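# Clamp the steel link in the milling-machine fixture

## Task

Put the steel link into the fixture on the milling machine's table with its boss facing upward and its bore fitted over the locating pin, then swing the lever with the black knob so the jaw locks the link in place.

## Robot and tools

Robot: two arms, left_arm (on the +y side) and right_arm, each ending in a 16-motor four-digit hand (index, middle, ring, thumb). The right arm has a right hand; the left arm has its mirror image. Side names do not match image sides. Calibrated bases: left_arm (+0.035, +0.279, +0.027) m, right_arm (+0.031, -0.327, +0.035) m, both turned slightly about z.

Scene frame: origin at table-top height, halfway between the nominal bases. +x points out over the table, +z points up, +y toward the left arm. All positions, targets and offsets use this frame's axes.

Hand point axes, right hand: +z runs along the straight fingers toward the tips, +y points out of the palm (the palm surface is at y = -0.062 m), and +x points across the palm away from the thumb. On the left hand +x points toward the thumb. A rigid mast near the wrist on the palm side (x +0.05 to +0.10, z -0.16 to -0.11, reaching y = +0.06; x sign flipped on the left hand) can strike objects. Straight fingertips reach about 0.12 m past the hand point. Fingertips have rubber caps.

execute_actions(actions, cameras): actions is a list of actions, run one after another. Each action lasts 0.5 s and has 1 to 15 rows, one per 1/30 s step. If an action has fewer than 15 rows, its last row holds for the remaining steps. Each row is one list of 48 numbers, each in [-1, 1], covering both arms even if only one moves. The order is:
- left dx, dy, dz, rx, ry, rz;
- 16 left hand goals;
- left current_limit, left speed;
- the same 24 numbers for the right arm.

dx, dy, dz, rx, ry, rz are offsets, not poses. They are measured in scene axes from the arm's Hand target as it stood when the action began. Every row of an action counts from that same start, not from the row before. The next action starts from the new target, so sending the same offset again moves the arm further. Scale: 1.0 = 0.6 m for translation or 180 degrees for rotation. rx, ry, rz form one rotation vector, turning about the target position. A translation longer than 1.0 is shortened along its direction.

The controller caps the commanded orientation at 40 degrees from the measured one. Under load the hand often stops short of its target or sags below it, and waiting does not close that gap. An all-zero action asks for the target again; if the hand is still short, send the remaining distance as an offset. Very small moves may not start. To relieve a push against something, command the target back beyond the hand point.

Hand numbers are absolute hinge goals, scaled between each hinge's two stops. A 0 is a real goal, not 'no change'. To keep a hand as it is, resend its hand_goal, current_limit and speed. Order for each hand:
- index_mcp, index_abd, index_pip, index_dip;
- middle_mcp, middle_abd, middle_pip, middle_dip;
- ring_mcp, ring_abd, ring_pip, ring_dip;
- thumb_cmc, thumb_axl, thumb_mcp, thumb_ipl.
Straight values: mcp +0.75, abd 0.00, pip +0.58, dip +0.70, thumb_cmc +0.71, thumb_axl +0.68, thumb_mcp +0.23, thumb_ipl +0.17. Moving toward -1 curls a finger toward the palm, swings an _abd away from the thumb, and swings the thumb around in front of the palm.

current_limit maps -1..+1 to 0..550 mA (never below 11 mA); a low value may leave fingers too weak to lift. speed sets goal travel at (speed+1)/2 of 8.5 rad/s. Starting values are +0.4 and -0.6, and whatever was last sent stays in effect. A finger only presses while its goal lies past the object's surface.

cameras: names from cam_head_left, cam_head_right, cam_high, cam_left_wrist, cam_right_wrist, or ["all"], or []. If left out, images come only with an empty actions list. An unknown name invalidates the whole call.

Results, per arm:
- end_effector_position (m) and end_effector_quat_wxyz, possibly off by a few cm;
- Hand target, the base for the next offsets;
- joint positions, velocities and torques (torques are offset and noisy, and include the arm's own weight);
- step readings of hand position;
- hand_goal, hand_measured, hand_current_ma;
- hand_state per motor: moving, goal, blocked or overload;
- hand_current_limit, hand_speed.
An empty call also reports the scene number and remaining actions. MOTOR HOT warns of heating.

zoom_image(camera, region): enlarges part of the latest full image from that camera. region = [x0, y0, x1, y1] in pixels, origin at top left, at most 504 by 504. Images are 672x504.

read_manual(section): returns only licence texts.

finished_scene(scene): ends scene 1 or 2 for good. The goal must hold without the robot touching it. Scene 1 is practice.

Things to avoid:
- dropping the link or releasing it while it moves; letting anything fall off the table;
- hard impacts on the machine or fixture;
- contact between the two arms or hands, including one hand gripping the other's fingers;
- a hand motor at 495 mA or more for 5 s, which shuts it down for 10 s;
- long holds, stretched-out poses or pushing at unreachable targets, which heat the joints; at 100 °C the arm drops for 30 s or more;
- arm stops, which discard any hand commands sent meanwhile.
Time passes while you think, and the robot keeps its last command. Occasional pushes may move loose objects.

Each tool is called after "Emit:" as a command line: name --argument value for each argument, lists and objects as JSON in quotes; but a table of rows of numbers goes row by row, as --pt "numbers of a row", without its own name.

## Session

Emit:
execute_actions --actions '[]'

Scene clock: 0.00 s.
left_arm: end_effector_position=(+0.3277, +0.2927, +0.3972) hand_goal=(+0.754, +0.000, +0.576, +0.696, +0.754, +0.000, +0.576, +0.696, +0.754, +0.000, +0.576, +0.696, +0.714, +0.678, +0.226, +0.168) hand_measured=(+0.754, +0.000, +0.576, +0.696, +0.754, +0.000, +0.576, +0.696, +0.754, +0.000, +0.576, +0.696, +0.714, +0.678, +0.226, +0.168) hand_current_ma=(+0, +0, +0, +0, +0, +0, +0, +0, +0, +0, +0, +0, +0, +0, +0, +0) hand_state=(goal, goal, goal, goal, goal, goal, goal, goal, goal, goal, goal, goal, goal, goal, goal, goal) hand_current_limit=0.40 hand_speed=-0.60 end_effector_quat_wxyz=(-0.032, +0.832, +0.508, +0.219) | right_arm: end_effector_position=(+0.2565, +0.0518, +0.1470) hand_goal=(+0.754, +0.000, +0.576, +0.696, +0.754, +0.000, +0.576, +0.696, +0.754, +0.000, +0.576, +0.696, +0.714, +0.678, +0.226, +0.168) hand_measured=(+0.754, +0.000, +0.576, +0.696, +0.754, +0.000, +0.576, +0.696, +0.754, +0.000, +0.576, +0.696, +0.714, +0.678, +0.226, +0.168) hand_current_ma=(+0, +0, +0, +0, +0, +0, +0, +0, +0, +0, +0, +0, +0, +0, +0, +0) hand_state=(goal, goal, goal, goal, goal, goal, goal, goal, goal, goal, goal, goal, goal, goal, goal, goal) hand_current_limit=0.40 hand_speed=-0.60 end_effector_quat_wxyz=(-0.220, +0.714, +0.436, +0.501)
Joint positions: left_arm=[-0.026 0.701 1.094 -1.631 -0.305 0.451] | right_arm=[1.401 1.324 0.457 0.423 0.363 1.602]
Joint velocities: within noise
Joint torques (N m): no reading
Heat: left arm: hottest elbow 48 °C; right arm: hottest elbow 40 °C.
Hand target: left_arm +0.3292, +0.2925, +0.4081; -0.025, +0.830, +0.508, +0.228 | right_arm +0.2585, +0.0612, +0.1586; -0.229, +0.709, +0.430, +0.510
camera_calibration:
cam_left_wrist: T_world_to_cam=[[-0.850046, -0.338796, -0.403286, 0.506133], [-0.522125, 0.441218, 0.729872, -0.293846], [-0.0693408, 0.83099, -0.551949, 0.127179], [0, 0, 0, 1]] pos_world=[0.285631, 0.195442, 0.488783]
cam_right_wrist: T_world_to_cam=[[0.471751, -0.649147, -0.596708, 0.0326344], [-0.867221, -0.463868, -0.180982, 0.226699], [-0.15931, 0.602856, -0.781783, 0.252738], [0, 0, 0, 1]] pos_world=[0.221466, -0.0260215, 0.258088]

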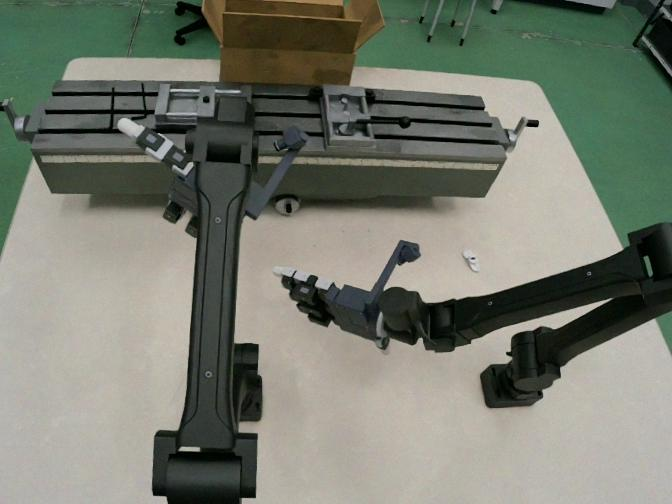

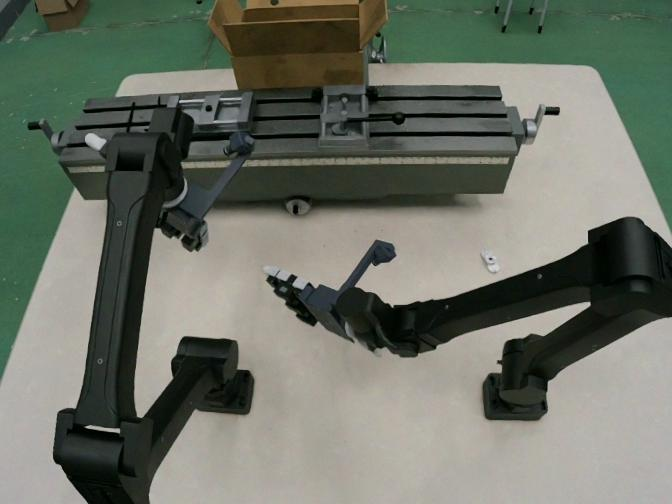

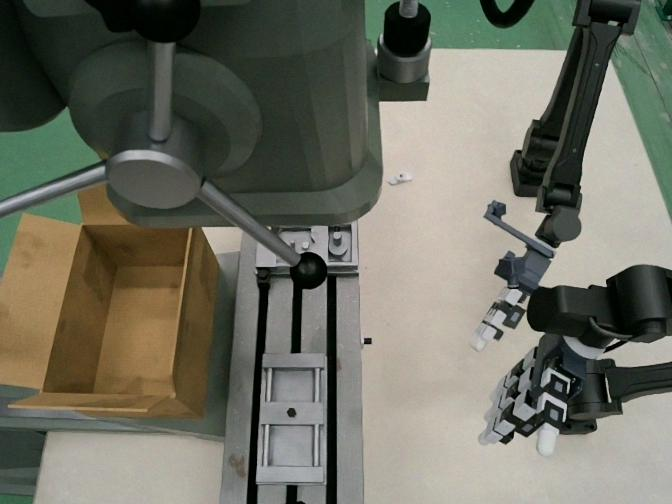

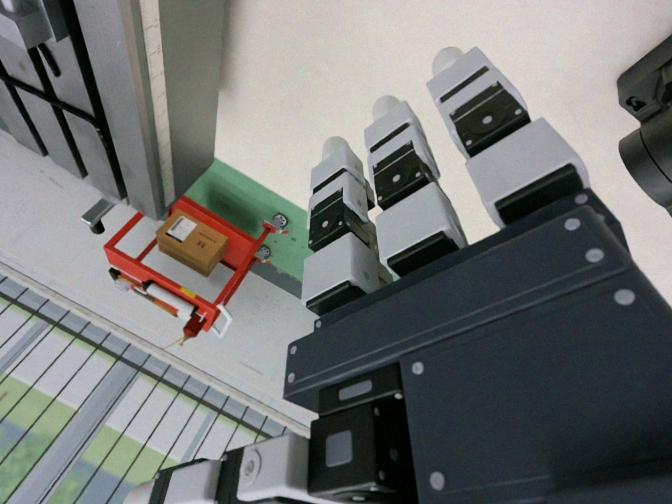

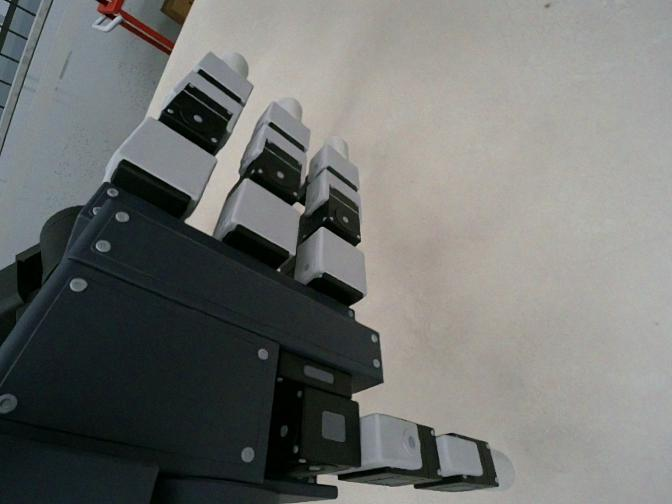

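Emit:
zoom_image --camera "cam_head_left" --region '[440, 230, 500, 290]'

Emit:
zoom_image --camera "cam_head_right" --region '[460, 230, 520, 290]'

Emit:
zoom_image --camera "cam_head_left" --region '[300, 70, 440, 175]'

Emit:
zoom_image --camera "cam_head_right" --region '[300, 70, 440, 175]'

Emit:
zoom_image --camera "cam_high" --region '[240, 150, 440, 290]'

Scaled by 8.400 from the camera's 672x504 image, which has a finer 960x720 frame.

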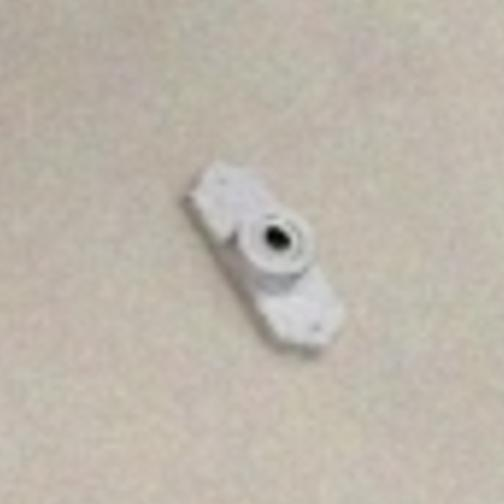

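Scaled by 8.400 from the camera's 672x504 image, which has a finer 960x720 frame.

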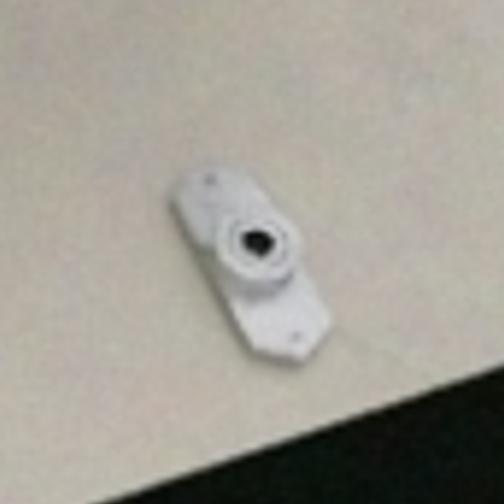

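Scaled by 3.600 from the camera's 672x504 image, which has a finer 960x720 frame.

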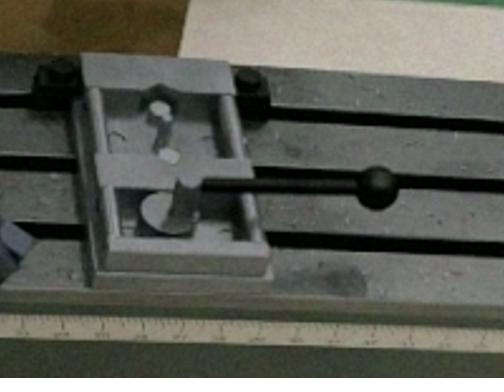

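Scaled by 3.600 from the camera's 672x504 image, which has a finer 960x720 frame.

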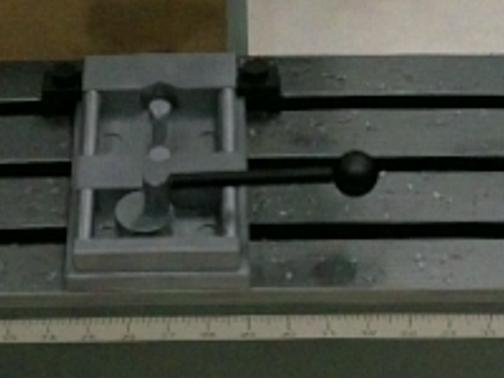

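Scaled by 2.520 from the camera's 672x504 image, which has a finer 960x720 frame.

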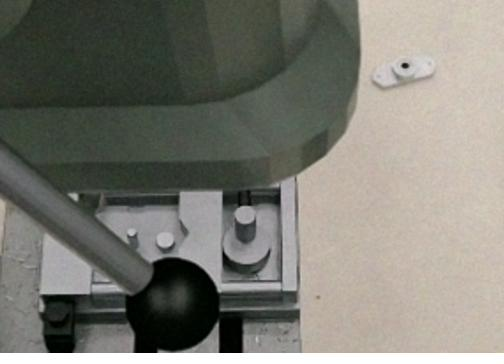

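Emit:
zoom_image --camera "cam_head_left" --region '[320, 84, 376, 140]'

Emit:
zoom_image --camera "cam_head_right" --region '[318, 84, 374, 140]'

Emit:
zoom_image --camera "cam_high" --region '[250, 215, 370, 285]'

Scaled by 9.000 from the camera's 672x504 image, which has a finer 960x720 frame.

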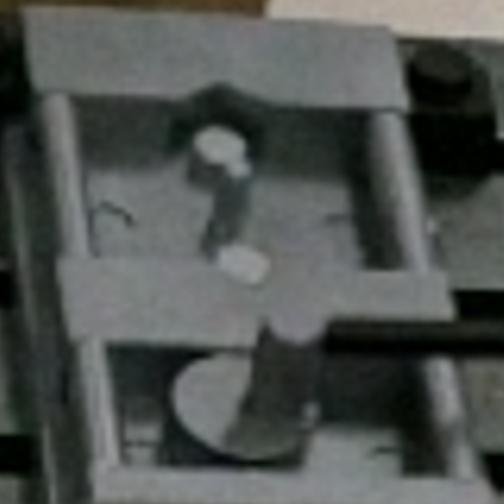

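Scaled by 9.000 from the camera's 672x504 image, which has a finer 960x720 frame.

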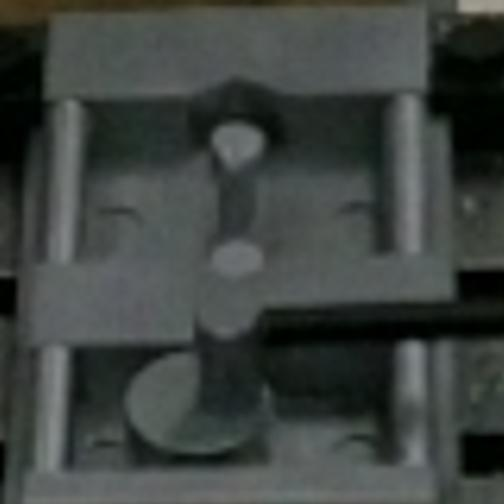

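Scaled by 4.200 from the camera's 672x504 image, which has a finer 960x720 frame.

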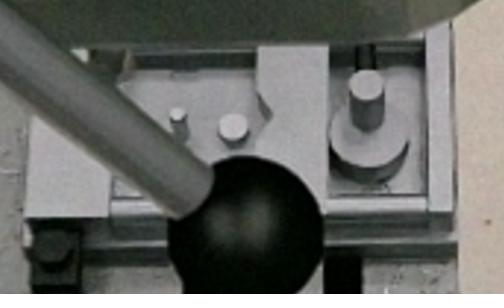

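Emit:
execute_actions --actions '[[[0,0,0,0,0,0,0.754,0,0.576,0.696,0.754,0,0.576,0.696,0.754,0,0.576,0.696,0.714,0.678,0.226,0.168,0.4,-0.6,0.02,-0.06,0.15,0,0,0,0.754,0,0.576,0.696,0.754,0.083,0.576,0.696,0.754,-0.083,0.576,0.696,0.714,0.678,0.226,0.168,0.4,-0.6]],[[0,0,0,0,0,0,0.754,0,0.576,0.696,0.754,0,0.576,0.696,0.754,0,0.576,0.696,0.714,0.678,0.226,0.168,0.4,-0.6,0.04,-0.1,0.04,-0.122,-0.001,0.045,-0.34,0,0.576,0.696,0.754,0.083,0.576,0.696,0.754,-0.083,0.576,0.696,0.714,0.678,0.226,0.168,0.4,-0.6]],[[0,0,0,0,0,0,0.754,0,0.576,0.696,0.754,0,0.576,0.696,0.754,0,0.576,0.696,0.714,0.678,0.226,0.168,0.4,-0.6,0.04,-0.1,0.02,-0.122,-0.001,0.045,-0.34,0,0.576,0.696,0.754,0.083,0.576,0.696,0.754,-0.083,0.576,0.696,0.714,0.678,0.226,0.168,0.4,-0.6]],[[0,0,0,0,0,0,0.754,0,0.576,0.696,0.754,0,0.576,0.696,0.754,0,0.576,0.696,0.714,0.678,0.226,0.168,0.4,-0.6,0.04,-0.1,0.0,-0.122,-0.001,0.045,-0.34,0,0.576,0.696,0.754,0.083,0.576,0.696,0.754,-0.083,0.576,0.696,0.714,0.678,0.226,0.168,0.4,-0.6]]]' --cameras '["cam_head_left","cam_right_wrist"]'

Scene clock: 99.97 s.
left_arm: end_effector_position=(+0.3277, +0.2927, +0.3972) hand_goal=(+0.754, +0.000, +0.576, +0.696, +0.754, +0.000, +0.576, +0.696, +0.754, +0.000, +0.576, +0.696, +0.714, +0.678, +0.226, +0.168) hand_measured=(+0.754, +0.000, +0.576, +0.696, +0.754, +0.000, +0.576, +0.696, +0.754, +0.000, +0.576, +0.696, +0.714, +0.678, +0.224, +0.168) hand_current_ma=(-2, +0, +2, +0, -2, +0, +2, +0, -2, +0, +2, +0, +1, -2, -7, -1) hand_state=(goal, goal, goal, goal, goal, goal, goal, goal, goal, goal, goal, goal, goal, goal, goal, goal) hand_current_limit=0.40 hand_speed=-0.60 end_effector_quat_wxyz=(-0.032, +0.832, +0.508, +0.219) | right_arm: end_effector_position=(+0.3310, -0.1623, +0.2596) hand_goal=(-0.340, +0.000, +0.576, +0.696, +0.754, +0.084, +0.576, +0.696, +0.754, -0.082, +0.576, +0.696, +0.714, +0.678, +0.226, +0.168) hand_measured=(-0.322, +0.002, +0.576, +0.696, +0.756, +0.086, +0.576, +0.696, +0.756, -0.078, +0.576, +0.696, +0.716, +0.678, +0.224, +0.168) hand_current_ma=(+16, +1, +0, +0, +0, +0, +0, +0, +0, +1, +0, +0, +1, +0, -1, +0) hand_state=(goal, goal, goal, goal, goal, goal, goal, goal, goal, goal, goal, goal, goal, goal, goal, goal) hand_current_limit=0.40 hand_speed=-0.60 end_effector_quat_wxyz=(+0.096, +0.617, +0.771, +0.126)
Joint positions: left_arm=[-0.026 0.701 1.094 -1.631 -0.305 0.451] | right_arm=[0.807 0.856 0.785 -1.222 0.156 0.522]
Joint torques (N m): left_arm=[-0.62 -0.5 9.55 1.18 -0.48 0.06] | right_arm=[-1.08 -0.85 14.45 0.25 0.11 -0.1]
Heat: left arm: hottest elbow 65 °C; right arm: hottest elbow 48 °C.
Hand target: left_arm +0.3292, +0.2925, +0.4081; -0.025, +0.830, +0.508, +0.228 | right_arm +0.3425, -0.1548, +0.2845; +0.096, +0.616, +0.769, +0.143
Off the commanded pose: left_arm 0.011 m, 1 deg | right_arm 0.028 m, 2 deg.
Step readings (end_effector_position of left_arm | right_arm):
0: (+0.3277, +0.2927, +0.3972) | (+0.2565, +0.0518, +0.1470)
1: (+0.3277, +0.2927, +0.3972) | (+0.2565, +0.0517, +0.1470)
2: (+0.3277, +0.2927, +0.3972) | (+0.2562, +0.0507, +0.1476)
4: (+0.3277, +0.2927, +0.3972) | (+0.2572, +0.0437, +0.1576)
8: (+0.3277, +0.2927, +0.3972) | (+0.2652, +0.0240, +0.2043)
15: (+0.3277, +0.2927, +0.3972) | (+0.2658, +0.0145, +0.2304)
16: (+0.3277, +0.2927, +0.3972) | (+0.2652, +0.0136, +0.2277)
17: (+0.3277, +0.2927, +0.3972) | (+0.2648, +0.0120, +0.2249)
19: (+0.3277, +0.2927, +0.3972) | (+0.2665, -0.0011, +0.2188)
23: (+0.3277, +0.2927, +0.3972) | (+0.2788, -0.0391, +0.2215)
30: (+0.3277, +0.2927, +0.3972) | (+0.2850, -0.0467, +0.2410)
31: (+0.3277, +0.2927, +0.3972) | (+0.2850, -0.0461, +0.2428)
32: (+0.3277, +0.2927, +0.3972) | (+0.2852, -0.0479, +0.2435)
34: (+0.3277, +0.2927, +0.3972) | (+0.2897, -0.0628, +0.2430)
38: (+0.3277, +0.2927, +0.3972) | (+0.3030, -0.0988, +0.2423)
45: (+0.3277, +0.2927, +0.3972) | (+0.3070, -0.1067, +0.2537)
46: (+0.3277, +0.2927, +0.3972) | (+0.3073, -0.1062, +0.2556)
47: (+0.3277, +0.2927, +0.3972) | (+0.3081, -0.1090, +0.2575)
49: (+0.3277, +0.2927, +0.3972) | (+0.3139, -0.1270, +0.2601)
53: (+0.3277, +0.2927, +0.3972) | (+0.3260, -0.1615, +0.2582)
60: (+0.3277, +0.2927, +0.3972) | (+0.3296, -0.1660, +0.2559)
camera_calibration:
cam_right_wrist: T_world_to_cam=[[0.779852, -0.592401, 0.202218, -0.374451], [-0.595593, -0.602824, 0.530917, -0.0847845], [-0.192613, -0.534476, -0.822943, 0.318834], [0, 0, 0, 1]] pos_world=[0.302931, -0.102526, 0.383116]
Images, in order (width x height): cam_head_left 672x504, cam_right_wrist 672x504.

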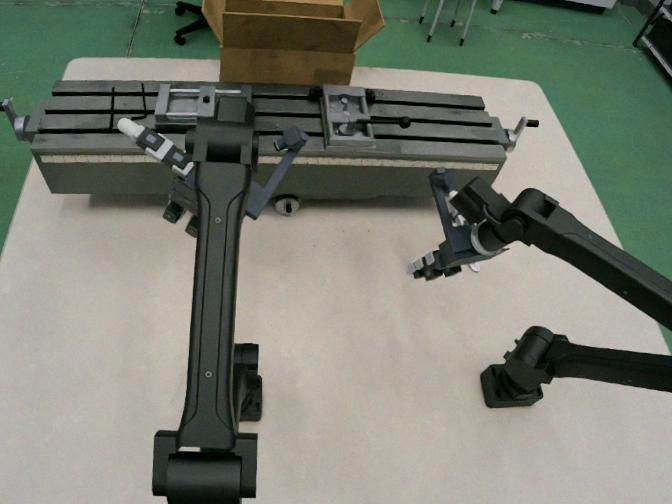

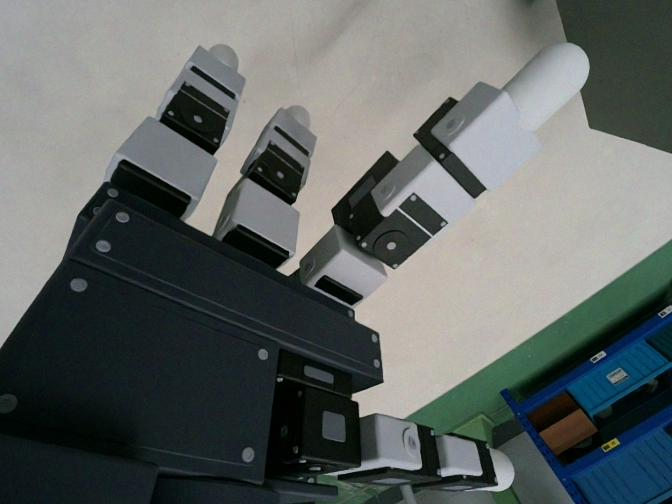

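Emit:
execute_actions --actions '[[[0,0,0,0,0,0,0.754,0,0.576,0.696,0.754,0,0.576,0.696,0.754,0,0.576,0.696,0.714,0.678,0.226,0.168,0.4,-0.6,0.043,-0.106,-0.01,0,0,0,-0.34,0,0.576,0.696,0.754,0.083,0.576,0.696,0.754,-0.083,0.576,0.696,0.714,0.678,0.226,0.168,0.4,-0.6]],[[0,0,0,0,0,0,0.754,0,0.576,0.696,0.754,0,0.576,0.696,0.754,0,0.576,0.696,0.714,0.678,0.226,0.168,0.4,-0.6,0.043,-0.106,-0.01,0,0,0,-0.34,0,0.576,0.696,0.754,0.083,0.576,0.696,0.754,-0.083,0.576,0.696,0.714,0.678,0.226,0.168,0.4,-0.6]],[[0,0,0,0,0,0,0.754,0,0.576,0.696,0.754,0,0.576,0.696,0.754,0,0.576,0.696,0.714,0.678,0.226,0.168,0.4,-0.6,0.043,-0.106,-0.04,0,0,0,-0.34,0,0.576,0.696,0.754,0.083,0.576,0.696,0.754,-0.083,0.576,0.696,0.714,0.678,0.226,0.168,0.4,-0.6]]]' --cameras '["cam_head_left","cam_right_wrist"]'

Scene clock: 111.37 s.
left_arm: end_effector_position=(+0.3277, +0.2927, +0.3972) hand_goal=(+0.754, +0.000, +0.576, +0.696, +0.754, +0.000, +0.576, +0.696, +0.754, +0.000, +0.576, +0.696, +0.714, +0.678, +0.226, +0.168) hand_measured=(+0.754, +0.000, +0.576, +0.696, +0.754, +0.000, +0.576, +0.696, +0.754, +0.000, +0.576, +0.696, +0.714, +0.678, +0.224, +0.168) hand_current_ma=(-2, +0, +2, +0, -2, +0, +2, +0, -2, +0, +2, +0, +1, -2, -7, -1) hand_state=(goal, goal, goal, goal, goal, goal, goal, goal, goal, goal, goal, goal, goal, goal, goal, goal) hand_current_limit=0.40 hand_speed=-0.60 end_effector_quat_wxyz=(-0.032, +0.832, +0.508, +0.219) | right_arm: end_effector_position=(+0.4133, -0.3428, +0.2448) hand_goal=(-0.340, +0.000, +0.576, +0.696, +0.754, +0.084, +0.576, +0.696, +0.754, -0.082, +0.576, +0.696, +0.714, +0.678, +0.226, +0.168) hand_measured=(-0.322, +0.000, +0.576, +0.696, +0.756, +0.084, +0.576, +0.696, +0.756, -0.080, +0.576, +0.696, +0.716, +0.678, +0.224, +0.168) hand_current_ma=(+16, +0, +0, +0, +0, +0, +0, +0, +0, +0, +0, +0, +1, +0, -1, +0) hand_state=(goal, goal, goal, goal, goal, goal, goal, goal, goal, goal, goal, goal, goal, goal, goal, goal) hand_current_limit=0.40 hand_speed=-0.60 end_effector_quat_wxyz=(+0.090, +0.617, +0.769, +0.138)
Joint positions: left_arm=[-0.026 0.701 1.094 -1.631 -0.305 0.451] | right_arm=[-0.07 0.92 0.774 -1.122 -0.136 -0.309]
Joint torques (N m): left_arm=[-0.67 -0.5 9.54 1.14 -0.48 0.05] | right_arm=[-0.85 -1.67 10.32 1.36 -0.32 -0.1]
Heat: left arm: hottest elbow 65 °C; right arm: hottest elbow 51 °C.
Hand target: left_arm +0.3292, +0.2925, +0.4081; -0.025, +0.830, +0.508, +0.228 | right_arm +0.4200, -0.3456, +0.2486; +0.096, +0.616, +0.769, +0.143
Off the commanded pose: left_arm 0.011 m, 1 deg | right_arm 0.008 m, 1 deg.
Step readings (end_effector_position of left_arm | right_arm):
0: (+0.3277, +0.2927, +0.3972) | (+0.3310, -0.1622, +0.2596)
1: (+0.3277, +0.2927, +0.3972) | (+0.3311, -0.1623, +0.2595)
2: (+0.3277, +0.2927, +0.3972) | (+0.3318, -0.1628, +0.2588)
4: (+0.3277, +0.2927, +0.3972) | (+0.3396, -0.1757, +0.2591)
8: (+0.3277, +0.2927, +0.3972) | (+0.3569, -0.2160, +0.2665)
15: (+0.3277, +0.2927, +0.3972) | (+0.3612, -0.2223, +0.2674)
16: (+0.3277, +0.2927, +0.3972) | (+0.3612, -0.2213, +0.2673)
17: (+0.3277, +0.2927, +0.3972) | (+0.3618, -0.2217, +0.2669)
19: (+0.3277, +0.2927, +0.3972) | (+0.3678, -0.2362, +0.2667)
23: (+0.3277, +0.2927, +0.3972) | (+0.3805, -0.2805, +0.2680)
30: (+0.3277, +0.2927, +0.3972) | (+0.3853, -0.2846, +0.2679)
31: (+0.3277, +0.2927, +0.3972) | (+0.3856, -0.2836, +0.2676)
32: (+0.3277, +0.2927, +0.3972) | (+0.3869, -0.2837, +0.2673)
34: (+0.3277, +0.2927, +0.3972) | (+0.3938, -0.2980, +0.2659)
38: (+0.3277, +0.2927, +0.3972) | (+0.4041, -0.3432, +0.2555)
45: (+0.3277, +0.2927, +0.3972) | (+0.4125, -0.3465, +0.2444)
camera_calibration:
cam_right_wrist: T_world_to_cam=[[0.778993, -0.597148, 0.191271, -0.541168], [-0.598563, -0.61731, 0.510539, -0.135572], [-0.186794, -0.512194, -0.838311, 0.23503], [0, 0, 0, 1]] pos_world=[0.38432, -0.286466, 0.369752]
Images, in order (width x height): cam_head_left 672x504, cam_right_wrist 672x504.

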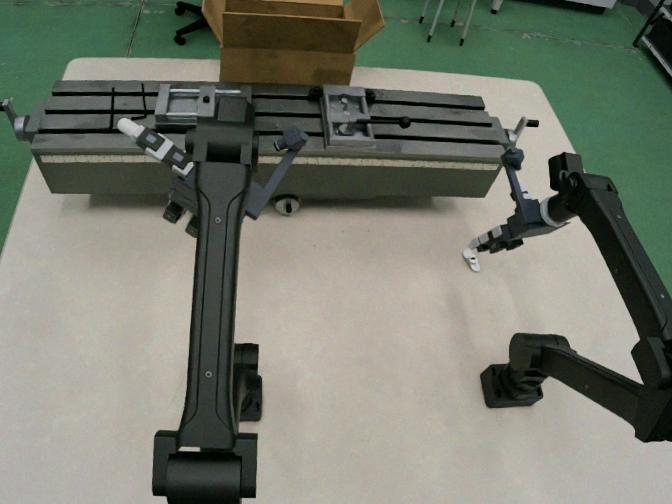

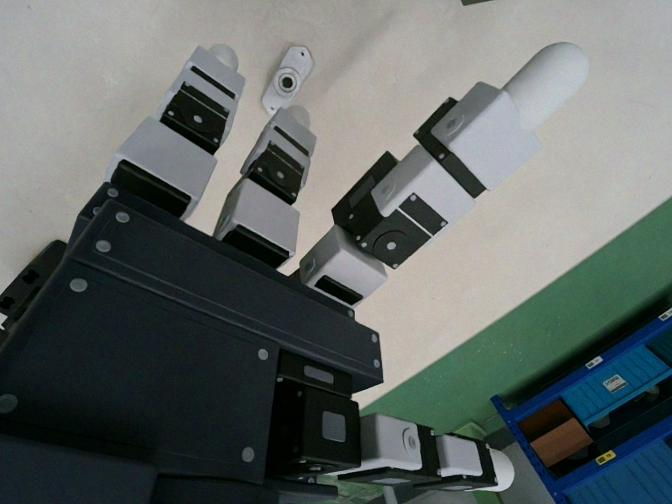

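Emit:
zoom_image --camera "cam_right_wrist" --region '[200, 20, 340, 140]'

Scaled by 3.600 from the camera's 672x504 image, which has a finer 960x720 frame.

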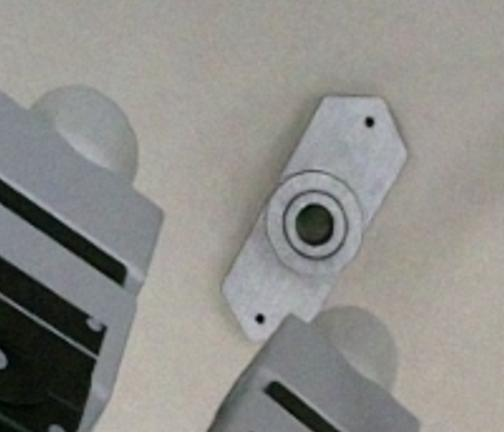

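Emit:
execute_actions --actions '[[[0,0,0,0,0,0,0.754,0,0.576,0.696,0.754,0,0.576,0.696,0.754,0,0.576,0.696,0.714,0.678,0.226,0.168,0.4,-0.6,0.0343,-0.022,-0.075,0,0,0.0356,-0.34,0,0.576,0.696,0.754,0.083,0.576,0.696,0.754,-0.083,0.576,0.696,0.714,0.678,0.226,0.168,0.4,-0.6]]]' --cameras '["cam_right_wrist"]'

Emit:
zoom_image --camera "cam_right_wrist" --region '[200, 20, 340, 140]'

Scene clock: 152.10 s.
left_arm: end_effector_position=(+0.3277, +0.2927, +0.3972) hand_goal=(+0.754, +0.000, +0.576, +0.696, +0.754, +0.000, +0.576, +0.696, +0.754, +0.000, +0.576, +0.696, +0.714, +0.678, +0.226, +0.168) hand_measured=(+0.754, +0.000, +0.576, +0.696, +0.754, +0.000, +0.576, +0.696, +0.754, +0.000, +0.576, +0.696, +0.714, +0.678, +0.224, +0.168) hand_current_ma=(-2, +0, +2, +0, -2, +0, +2, +0, -2, +0, +2, +0, +1, -2, -7, -1) hand_state=(goal, goal, goal, goal, goal, goal, goal, goal, goal, goal, goal, goal, goal, goal, goal, goal) hand_current_limit=0.40 hand_speed=-0.60 end_effector_quat_wxyz=(-0.032, +0.832, +0.508, +0.219) | right_arm: end_effector_position=(+0.4340, -0.3558, +0.1989) hand_goal=(-0.340, +0.000, +0.576, +0.696, +0.754, +0.084, +0.576, +0.696, +0.754, -0.082, +0.576, +0.696, +0.714, +0.678, +0.226, +0.168) hand_measured=(-0.322, +0.000, +0.576, +0.696, +0.756, +0.084, +0.576, +0.696, +0.756, -0.080, +0.576, +0.696, +0.716, +0.678, +0.224, +0.168) hand_current_ma=(+15, +0, +0, +0, +0, +0, +0, +0, +0, +0, +0, +0, +1, +0, -1, +0) hand_state=(goal, goal, goal, goal, goal, goal, goal, goal, goal, goal, goal, goal, goal, goal, goal, goal) hand_current_limit=0.40 hand_speed=-0.60 end_effector_quat_wxyz=(+0.079, +0.574, +0.802, +0.143)
Joint positions: left_arm=[-0.026 0.701 1.094 -1.631 -0.305 0.451] | right_arm=[-0.165 1.05 0.73 -0.986 -0.197 -0.508]
Joint torques (N m): left_arm=[-0.44 -0.56 9.55 1.18 -0.47 0.05] | right_arm=[-0.91 -3.55 9.92 1.25 -0.41 -0.1]
Heat: left arm: hottest elbow 66 °C; right arm: hottest elbow 53 °C.
Hand target: left_arm +0.3292, +0.2925, +0.4081; -0.025, +0.830, +0.508, +0.228 | right_arm +0.4406, -0.3588, +0.2037; +0.088, +0.572, +0.802, +0.148
Off the commanded pose: left_arm 0.011 m, 1 deg | right_arm 0.009 m, 1 deg.
Step readings (end_effector_position of left_arm | right_arm):
0: (+0.3277, +0.2927, +0.3972) | (+0.4133, -0.3427, +0.2448)
1: (+0.3277, +0.2927, +0.3972) | (+0.4134, -0.3426, +0.2448)
2: (+0.3277, +0.2927, +0.3972) | (+0.4151, -0.3418, +0.2446)
4: (+0.3277, +0.2927, +0.3972) | (+0.4216, -0.3447, +0.2406)
8: (+0.3277, +0.2927, +0.3972) | (+0.4290, -0.3590, +0.2137)
15: (+0.3277, +0.2927, +0.3972) | (+0.4331, -0.3578, +0.1978)
camera_calibration:
cam_right_wrist: T_world_to_cam=[[0.841143, -0.507979, 0.185568, -0.550377], [-0.524343, -0.681984, 0.509865, -0.16278], [-0.132446, -0.526171, -0.840001, 0.165503], [0, 0, 0, 1]] pos_world=[0.399514, -0.30351, 0.324151]
Images, in order (width x height): cam_right_wrist 672x504.

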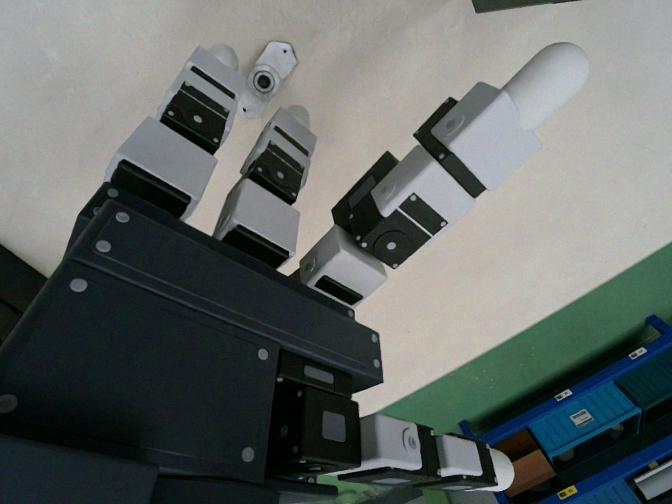

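Scaled by 3.600 from the camera's 672x504 image, which has a finer 960x720 frame.

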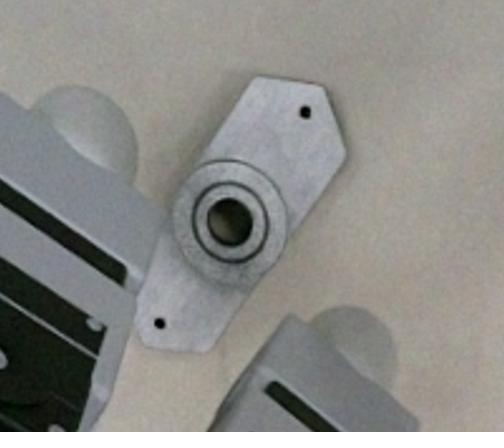

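Emit:
execute_actions --actions '[[[0,0,0,0,0,0,0.754,0,0.576,0.696,0.754,0,0.576,0.696,0.754,0,0.576,0.696,0.714,0.678,0.226,0.168,0.4,-0.6,0.004,-0.002,-0.06,0,0,0,-0.34,0,0.576,0.696,0.754,0.083,0.576,0.696,0.754,-0.083,0.576,0.696,0.714,0.678,0.226,0.168,0.4,-0.6]]]' --cameras '["cam_right_wrist"]'

Emit:
zoom_image --camera "cam_right_wrist" --region '[200, 20, 340, 140]'

Scene clock: 172.77 s.
left_arm: end_effector_position=(+0.3277, +0.2927, +0.3972) hand_goal=(+0.754, +0.000, +0.576, +0.696, +0.754, +0.000, +0.576, +0.696, +0.754, +0.000, +0.576, +0.696, +0.714, +0.678, +0.226, +0.168) hand_measured=(+0.754, +0.000, +0.576, +0.696, +0.754, +0.000, +0.576, +0.696, +0.754, +0.000, +0.576, +0.696, +0.714, +0.678, +0.224, +0.168) hand_current_ma=(-2, +0, +2, +0, -2, +0, +2, +0, -2, +0, +2, +0, +1, -2, -7, -1) hand_state=(goal, goal, goal, goal, goal, goal, goal, goal, goal, goal, goal, goal, goal, goal, goal, goal) hand_current_limit=0.40 hand_speed=-0.60 end_effector_quat_wxyz=(-0.032, +0.832, +0.508, +0.219) | right_arm: end_effector_position=(+0.4381, -0.3567, +0.1658) hand_goal=(-0.340, +0.000, +0.576, +0.696, +0.754, +0.084, +0.576, +0.696, +0.754, -0.082, +0.576, +0.696, +0.714, +0.678, +0.226, +0.168) hand_measured=(-0.322, +0.000, +0.576, +0.696, +0.756, +0.084, +0.576, +0.696, +0.756, -0.080, +0.576, +0.696, +0.716, +0.678, +0.224, +0.168) hand_current_ma=(+15, +0, +0, +0, +0, +0, +0, +0, +0, +0, +0, +0, +1, +0, -1, +0) hand_state=(goal, goal, goal, goal, goal, goal, goal, goal, goal, goal, goal, goal, goal, goal, goal, goal) hand_current_limit=0.40 hand_speed=-0.60 end_effector_quat_wxyz=(+0.081, +0.573, +0.803, +0.145)
Joint positions: left_arm=[-0.026 0.701 1.094 -1.631 -0.305 0.451] | right_arm=[-0.166 1.103 0.669 -0.867 -0.199 -0.512]
Joint torques (N m): left_arm=[-0.62 -0.5 9.55 1.16 -0.48 0.07] | right_arm=[-0.97 -3.78 9.11 1.24 -0.43 -0.09]
Heat: left arm: hottest elbow 66 °C; right arm: hottest elbow 53 °C.
Hand target: left_arm +0.3292, +0.2925, +0.4081; -0.025, +0.830, +0.508, +0.228 | right_arm +0.4429, -0.3600, +0.1676; +0.088, +0.572, +0.802, +0.148
Off the commanded pose: left_arm 0.011 m, 1 deg | right_arm 0.006 m, 1 deg.
Step readings (end_effector_position of left_arm | right_arm):
0: (+0.3277, +0.2927, +0.3972) | (+0.4340, -0.3557, +0.1989)
1: (+0.3277, +0.2927, +0.3972) | (+0.4342, -0.3558, +0.1990)
2: (+0.3277, +0.2927, +0.3972) | (+0.4350, -0.3558, +0.1985)
4: (+0.3277, +0.2927, +0.3972) | (+0.4383, -0.3567, +0.1954)
8: (+0.3277, +0.2927, +0.3972) | (+0.4375, -0.3567, +0.1767)
15: (+0.3277, +0.2927, +0.3972) | (+0.4372, -0.3565, +0.1651)
camera_calibration:
cam_right_wrist: T_world_to_cam=[[0.841358, -0.505716, 0.190704, -0.548311], [-0.525501, -0.682945, 0.50738, -0.143795], [-0.12635, -0.527104, -0.840355, 0.134865], [0, 0, 0, 1]] pos_world=[0.402802, -0.304405, 0.290858]
Images, in order (width x height): cam_right_wrist 672x504.

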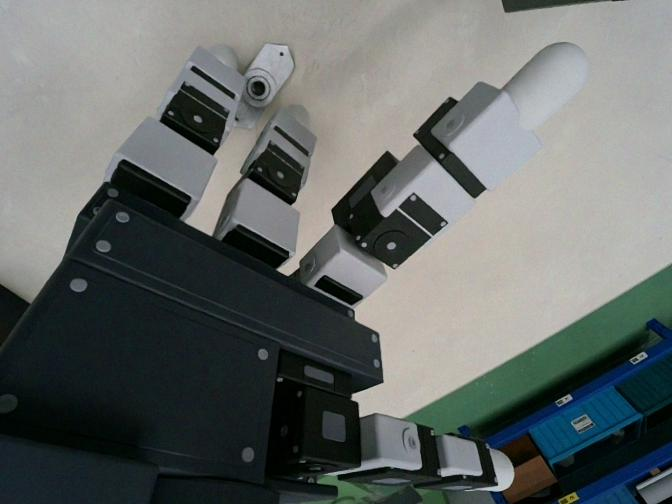

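Scaled by 3.600 from the camera's 672x504 image, which has a finer 960x720 frame.

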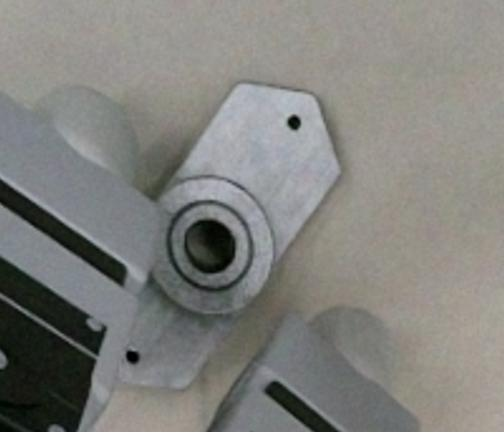

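Emit:
execute_actions --actions '[[[0,0,0,0,0,0,0.754,0,0.576,0.696,0.754,0,0.576,0.696,0.754,0,0.576,0.696,0.714,0.678,0.226,0.168,0.4,-0.6,-0.001,0,-0.020,0,0,0,-0.34,0,0.576,0.696,0.773,0.083,0.576,0.677,0.773,-0.083,0.576,0.677,0.714,0.678,0.226,0.168,0.4,-0.6]]]' --cameras '["cam_right_wrist"]'

Emit:
zoom_image --camera "cam_right_wrist" --region '[200, 20, 340, 140]'

Scene clock: 189.70 s.
left_arm: end_effector_position=(+0.3277, +0.2927, +0.3972) hand_goal=(+0.754, +0.000, +0.576, +0.696, +0.754, +0.000, +0.576, +0.696, +0.754, +0.000, +0.576, +0.696, +0.714, +0.678, +0.226, +0.168) hand_measured=(+0.754, +0.000, +0.576, +0.696, +0.754, +0.000, +0.576, +0.696, +0.754, +0.000, +0.576, +0.696, +0.714, +0.678, +0.224, +0.168) hand_current_ma=(-2, +0, +2, +0, -2, +0, +2, +0, -2, +0, +2, +0, +1, -2, -7, -1) hand_state=(goal, goal, goal, goal, goal, goal, goal, goal, goal, goal, goal, goal, goal, goal, goal, goal) hand_current_limit=0.40 hand_speed=-0.60 end_effector_quat_wxyz=(-0.032, +0.832, +0.508, +0.219) | right_arm: end_effector_position=(+0.4391, -0.3568, +0.1567) hand_goal=(-0.340, +0.000, +0.576, +0.696, +0.774, +0.084, +0.576, +0.678, +0.774, -0.082, +0.576, +0.678, +0.714, +0.678, +0.226, +0.168) hand_measured=(-0.322, +0.000, +0.576, +0.696, +0.774, +0.084, +0.576, +0.680, +0.774, -0.080, +0.576, +0.680, +0.716, +0.678, +0.224, +0.168) hand_current_ma=(+15, +0, +0, +0, +0, +0, +0, +1, +0, +0, +0, +1, +1, +0, -1, +0) hand_state=(goal, goal, goal, goal, goal, goal, goal, goal, goal, goal, goal, goal, goal, goal, goal, goal) hand_current_limit=0.40 hand_speed=-0.60 end_effector_quat_wxyz=(+0.084, +0.572, +0.803, +0.146)
Joint positions: left_arm=[-0.026 0.701 1.094 -1.631 -0.305 0.451] | right_arm=[-0.166 1.117 0.65 -0.827 -0.199 -0.512]
Joint torques (N m): left_arm=[-0.67 -0.38 9.61 1.14 -0.49 0.07] | right_arm=[-1.03 -3.66 8.66 1.29 -0.42 -0.1]
Heat: left arm: hottest elbow 67 °C; right arm: hottest elbow 52 °C.
Hand target: left_arm +0.3292, +0.2925, +0.4081; -0.025, +0.830, +0.508, +0.228 | right_arm +0.4422, -0.3600, +0.1555; +0.088, +0.572, +0.802, +0.148
Off the commanded pose: left_arm 0.011 m, 1 deg | right_arm 0.005 m, 0 deg.
Step readings (end_effector_position of left_arm | right_arm):
0: (+0.3277, +0.2927, +0.3972) | (+0.4381, -0.3567, +0.1658)
1: (+0.3277, +0.2927, +0.3972) | (+0.4382, -0.3567, +0.1658)
2: (+0.3277, +0.2927, +0.3972) | (+0.4387, -0.3567, +0.1659)
4: (+0.3277, +0.2927, +0.3972) | (+0.4399, -0.3570, +0.1654)
8: (+0.3277, +0.2927, +0.3972) | (+0.4396, -0.3569, +0.1604)
15: (+0.3277, +0.2927, +0.3972) | (+0.4389, -0.3567, +0.1565)
camera_calibration:
cam_right_wrist: T_world_to_cam=[[0.840344, -0.505093, 0.196733, -0.547693], [-0.528459, -0.682631, 0.504724, -0.136946], [-0.120637, -0.528107, -0.840565, 0.124437], [0, 0, 0, 1]] pos_world=[0.402892, -0.304403, 0.281466]
Images, in order (width x height): cam_right_wrist 672x504.

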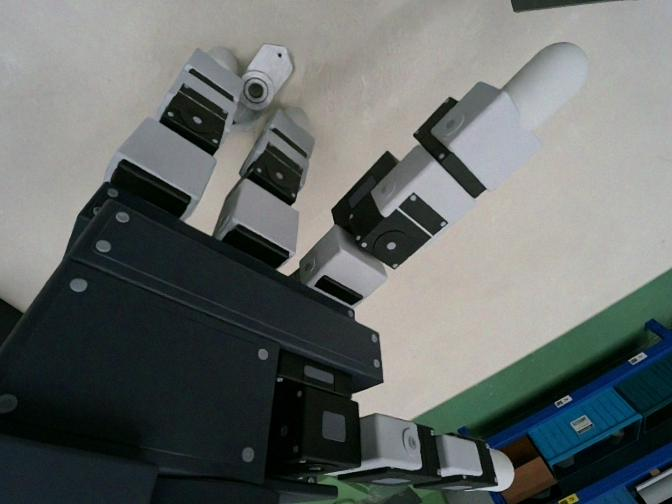

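Scaled by 3.600 from the camera's 672x504 image, which has a finer 960x720 frame.

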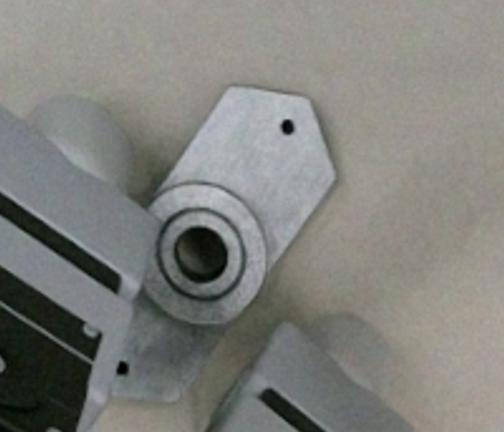

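Emit:
execute_actions --actions '[[[0,0,0,0,0,0,0.754,0,0.576,0.696,0.754,0,0.576,0.696,0.754,0,0.576,0.696,0.714,0.678,0.226,0.168,0.4,-0.6,0,0,-0.008,0,0,0,-0.34,0,0.576,0.696,0.79,0.083,0.576,0.66,0.79,-0.083,0.576,0.66,0.714,0.678,0.226,0.168,0.4,-0.6]]]' --cameras '["cam_right_wrist"]'

Emit:
zoom_image --camera "cam_right_wrist" --region '[200, 20, 340, 140]'

Scene clock: 202.73 s.
left_arm: end_effector_position=(+0.3277, +0.2927, +0.3972) hand_goal=(+0.754, +0.000, +0.576, +0.696, +0.754, +0.000, +0.576, +0.696, +0.754, +0.000, +0.576, +0.696, +0.714, +0.678, +0.226, +0.168) hand_measured=(+0.754, +0.000, +0.576, +0.696, +0.754, +0.000, +0.576, +0.696, +0.754, +0.000, +0.576, +0.696, +0.714, +0.678, +0.224, +0.168) hand_current_ma=(-2, +0, +2, +0, -2, +0, +2, +0, -2, +0, +2, +0, +1, -2, -7, -1) hand_state=(goal, goal, goal, goal, goal, goal, goal, goal, goal, goal, goal, goal, goal, goal, goal, goal) hand_current_limit=0.40 hand_speed=-0.60 end_effector_quat_wxyz=(-0.032, +0.832, +0.508, +0.219) | right_arm: end_effector_position=(+0.4396, -0.3569, +0.1527) hand_goal=(-0.340, +0.000, +0.576, +0.696, +0.790, +0.084, +0.576, +0.660, +0.790, -0.082, +0.576, +0.660, +0.714, +0.678, +0.226, +0.168) hand_measured=(-0.322, +0.000, +0.576, +0.696, +0.788, +0.084, +0.576, +0.662, +0.790, -0.080, +0.576, +0.662, +0.716, +0.678, +0.224, +0.168) hand_current_ma=(+15, +0, +0, +0, +0, +0, +0, +1, +0, +0, +0, +1, +1, +0, -1, +0) hand_state=(goal, goal, goal, goal, goal, goal, goal, goal, goal, goal, goal, goal, goal, goal, goal, goal) hand_current_limit=0.40 hand_speed=-0.60 end_effector_quat_wxyz=(+0.085, +0.572, +0.803, +0.147)
Joint positions: left_arm=[-0.026 0.701 1.094 -1.631 -0.305 0.451] | right_arm=[-0.166 1.124 0.642 -0.811 -0.199 -0.512]
Joint torques (N m): left_arm=[-0.67 -0.44 9.54 1.16 -0.48 0.06] | right_arm=[-1.08 -3.72 8.58 1.35 -0.42 -0.1]
Heat: left arm: hottest elbow 67 °C; right arm: hottest elbow 51 °C.
Hand target: left_arm +0.3292, +0.2925, +0.4081; -0.025, +0.830, +0.508, +0.228 | right_arm +0.4423, -0.3600, +0.1507; +0.088, +0.572, +0.802, +0.148
Off the commanded pose: left_arm 0.011 m, 1 deg | right_arm 0.005 m, 0 deg.
Step readings (end_effector_position of left_arm | right_arm):
0: (+0.3277, +0.2927, +0.3972) | (+0.4392, -0.3568, +0.1568)
1: (+0.3277, +0.2927, +0.3972) | (+0.4392, -0.3568, +0.1568)
2: (+0.3277, +0.2927, +0.3972) | (+0.4394, -0.3569, +0.1569)
4: (+0.3277, +0.2927, +0.3972) | (+0.4400, -0.3570, +0.1566)
8: (+0.3277, +0.2927, +0.3972) | (+0.4399, -0.3570, +0.1544)
15: (+0.3277, +0.2927, +0.3972) | (+0.4395, -0.3569, +0.1526)
camera_calibration:
cam_right_wrist: T_world_to_cam=[[0.83999, -0.505021, 0.198422, -0.54749], [-0.529362, -0.682443, 0.504031, -0.134175], [-0.119135, -0.528418, -0.840584, 0.12028], [0, 0, 0, 1]] pos_world=[0.403189, -0.304502, 0.277368]
Images, in order (width x height): cam_right_wrist 672x504.

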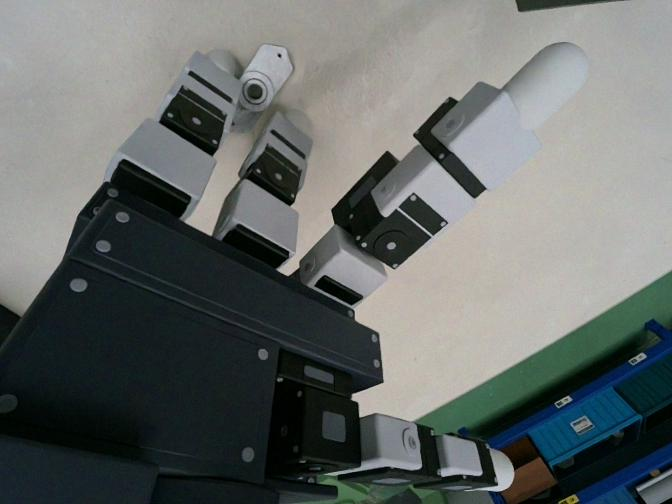

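Scaled by 3.600 from the camera's 672x504 image, which has a finer 960x720 frame.

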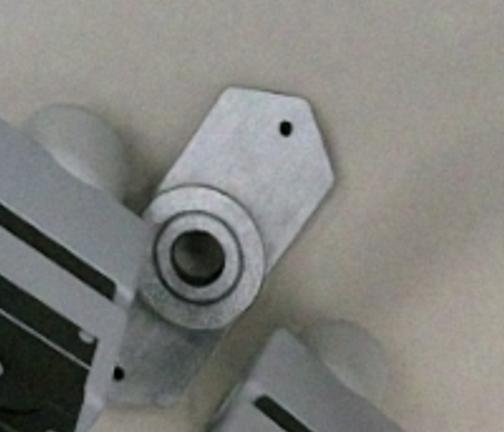

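Emit:
execute_actions --actions '[[[0,0,0,0,0,0,0.754,0,0.576,0.696,0.754,0,0.576,0.696,0.754,0,0.576,0.696,0.714,0.678,0.226,0.168,0.4,-0.6,0,0,-0.007,0,0,0,-0.34,0,0.576,0.696,0.79,0.07,0.576,0.66,0.79,-0.096,0.576,0.66,0.714,0.678,0.226,0.168,0.4,-0.6]],[[0,0,0,0,0,0,0.754,0,0.576,0.696,0.754,0,0.576,0.696,0.754,0,0.576,0.696,0.714,0.678,0.226,0.168,0.4,-0.6,0,0,-0.005,0,0,0,-0.34,0,0.576,0.696,0.79,0.07,0.576,0.66,0.79,-0.096,0.576,0.66,0.714,0.678,0.226,0.168,0.4,-0.6]]]'

Scene clock: 214.10 s.
left_arm: end_effector_position=(+0.3277, +0.2927, +0.3972) hand_goal=(+0.754, +0.000, +0.576, +0.696, +0.754, +0.000, +0.576, +0.696, +0.754, +0.000, +0.576, +0.696, +0.714, +0.678, +0.226, +0.168) hand_measured=(+0.754, +0.000, +0.576, +0.696, +0.754, +0.000, +0.576, +0.696, +0.754, +0.000, +0.576, +0.696, +0.714, +0.678, +0.224, +0.168) hand_current_ma=(-2, +0, +2, +0, -2, +0, +2, +0, -2, +0, +2, +0, +1, -2, -7, -1) hand_state=(goal, goal, goal, goal, goal, goal, goal, goal, goal, goal, goal, goal, goal, goal, goal, goal) hand_current_limit=0.40 hand_speed=-0.60 end_effector_quat_wxyz=(-0.032, +0.832, +0.508, +0.219) | right_arm: end_effector_position=(+0.4408, -0.3571, +0.1480) hand_goal=(-0.340, +0.000, +0.576, +0.696, +0.790, +0.070, +0.576, +0.660, +0.790, -0.096, +0.576, +0.660, +0.714, +0.678, +0.226, +0.168) hand_measured=(-0.322, +0.000, +0.576, +0.696, +0.792, +0.072, +0.576, +0.662, +0.790, -0.092, +0.576, +0.662, +0.716, +0.678, +0.224, +0.168) hand_current_ma=(+15, +0, +0, +0, +0, +0, +0, +0, +0, +1, +0, +1, +1, +0, -1, +0) hand_state=(goal, goal, goal, goal, goal, goal, goal, goal, goal, goal, goal, goal, goal, goal, goal, goal) hand_current_limit=0.40 hand_speed=-0.60 end_effector_quat_wxyz=(+0.087, +0.572, +0.802, +0.148)
Joint positions: left_arm=[-0.026 0.701 1.094 -1.631 -0.305 0.451] | right_arm=[-0.166 1.134 0.633 -0.786 -0.2 -0.512]
Joint torques (N m): left_arm=[-0.67 -0.32 9.54 1.2 -0.48 0.07] | right_arm=[-0.91 -3.55 8.23 1.32 -0.4 -0.1]
Heat: left arm: hottest elbow 67 °C; right arm: hottest elbow 50 °C.
Hand target: left_arm +0.3292, +0.2925, +0.4081; -0.025, +0.830, +0.508, +0.228 | right_arm +0.4424, -0.3600, +0.1437; +0.088, +0.572, +0.802, +0.148
Off the commanded pose: left_arm 0.011 m, 1 deg | right_arm 0.005 m, 0 deg.
Step readings (end_effector_position of left_arm | right_arm):
0: (+0.3277, +0.2927, +0.3972) | (+0.4396, -0.3569, +0.1527)
1: (+0.3277, +0.2927, +0.3972) | (+0.4396, -0.3569, +0.1527)
2: (+0.3277, +0.2927, +0.3972) | (+0.4398, -0.3569, +0.1529)
4: (+0.3277, +0.2927, +0.3972) | (+0.4403, -0.3570, +0.1525)
8: (+0.3277, +0.2927, +0.3972) | (+0.4400, -0.3570, +0.1500)
15: (+0.3277, +0.2927, +0.3972) | (+0.4396, -0.3569, +0.1486)
16: (+0.3277, +0.2927, +0.3972) | (+0.4397, -0.3569, +0.1485)
17: (+0.3277, +0.2927, +0.3972) | (+0.4398, -0.3569, +0.1486)
19: (+0.3277, +0.2927, +0.3972) | (+0.4404, -0.3571, +0.1487)
23: (+0.3277, +0.2927, +0.3972) | (+0.4405, -0.3570, +0.1479)
30: (+0.3277, +0.2927, +0.3972) | (+0.4408, -0.3571, +0.1480)

Emit:
execute_actions --actions '[[[0,0,0,0,0,0,0.754,0,0.576,0.696,0.754,0,0.576,0.696,0.754,0,0.576,0.696,0.714,0.678,0.226,0.168,0.4,-0.6,0,0,-0.006,0,0,0,-0.34,0,0.576,0.696,0.79,0.07,0.576,0.66,0.79,-0.096,0.576,0.66,0.714,0.678,0.226,0.168,0.4,-0.6]]]' --cameras '["cam_right_wrist"]'

Emit:
zoom_image --camera "cam_right_wrist" --region '[200, 20, 340, 140]'

Scene clock: 221.00 s.
left_arm: end_effector_position=(+0.3277, +0.2927, +0.3972) hand_goal=(+0.754, +0.000, +0.576, +0.696, +0.754, +0.000, +0.576, +0.696, +0.754, +0.000, +0.576, +0.696, +0.714, +0.678, +0.226, +0.168) hand_measured=(+0.754, +0.000, +0.576, +0.696, +0.754, +0.000, +0.576, +0.696, +0.754, +0.000, +0.576, +0.696, +0.714, +0.678, +0.224, +0.168) hand_current_ma=(-2, +0, +2, +0, -2, +0, +2, +0, -2, +0, +2, +0, +1, -2, -7, -1) hand_state=(goal, goal, goal, goal, goal, goal, goal, goal, goal, goal, goal, goal, goal, goal, goal, goal) hand_current_limit=0.40 hand_speed=-0.60 end_effector_quat_wxyz=(-0.032, +0.832, +0.508, +0.219) | right_arm: end_effector_position=(+0.4419, -0.3570, +0.1485) hand_goal=(-0.340, +0.000, +0.576, +0.696, +0.790, +0.070, +0.576, +0.660, +0.790, -0.096, +0.576, +0.660, +0.714, +0.678, +0.226, +0.168) hand_measured=(-0.322, +0.000, +0.576, +0.696, +0.800, +0.066, +0.582, +0.662, +0.790, -0.092, +0.576, +0.662, +0.716, +0.678, +0.224, +0.168) hand_current_ma=(+15, +0, +0, +0, +7, -1, +2, +0, +0, +1, +0, +1, +1, +0, -1, +0) hand_state=(goal, goal, goal, goal, goal, goal, goal, goal, goal, goal, goal, goal, goal, goal, goal, goal) hand_current_limit=0.40 hand_speed=-0.60 end_effector_quat_wxyz=(+0.090, +0.571, +0.802, +0.150)
Joint positions: left_arm=[-0.026 0.701 1.094 -1.631 -0.305 0.451] | right_arm=[-0.166 1.134 0.631 -0.778 -0.202 -0.512]
Joint torques (N m): left_arm=[-0.62 -0.38 9.57 1.2 -0.46 0.07] | right_arm=[-0.91 -2.96 7.79 1.5 -0.33 -0.08]
Heat: left arm: hottest elbow 67 °C; right arm: hottest elbow 49 °C.
Hand target: left_arm +0.3292, +0.2925, +0.4081; -0.025, +0.830, +0.508, +0.228 | right_arm +0.4423, -0.3600, +0.1399; +0.088, +0.572, +0.802, +0.148
Off the commanded pose: left_arm 0.011 m, 1 deg | right_arm 0.009 m, 0 deg.
Step readings (end_effector_position of left_arm | right_arm):
0: (+0.3277, +0.2927, +0.3972) | (+0.4408, -0.3571, +0.1480)
1: (+0.3277, +0.2927, +0.3972) | (+0.4408, -0.3571, +0.1480)
2: (+0.3277, +0.2927, +0.3972) | (+0.4409, -0.3571, +0.1482)
4: (+0.3277, +0.2927, +0.3972) | (+0.4413, -0.3571, +0.1481)
8: (+0.3277, +0.2927, +0.3972) | (+0.4418, -0.3570, +0.1485)
15: (+0.3277, +0.2927, +0.3972) | (+0.4419, -0.3570, +0.1485)
camera_calibration:
cam_right_wrist: T_world_to_cam=[[0.837843, -0.504413, 0.208776, -0.549037], [-0.535, -0.682596, 0.497834, -0.127547], [-0.108604, -0.528801, -0.841769, 0.112337], [0, 0, 0, 1]] pos_world=[0.403969, -0.304601, 0.272684]
Images, in order (width x height): cam_right_wrist 672x504.

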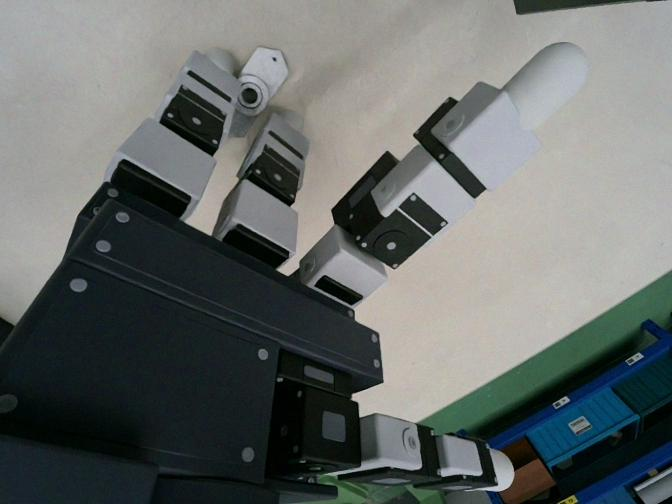

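Scaled by 3.600 from the camera's 672x504 image, which has a finer 960x720 frame.

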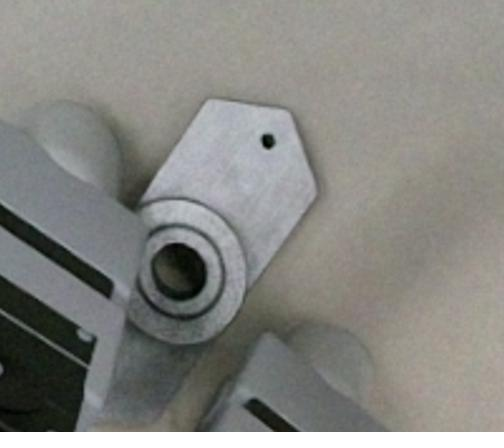

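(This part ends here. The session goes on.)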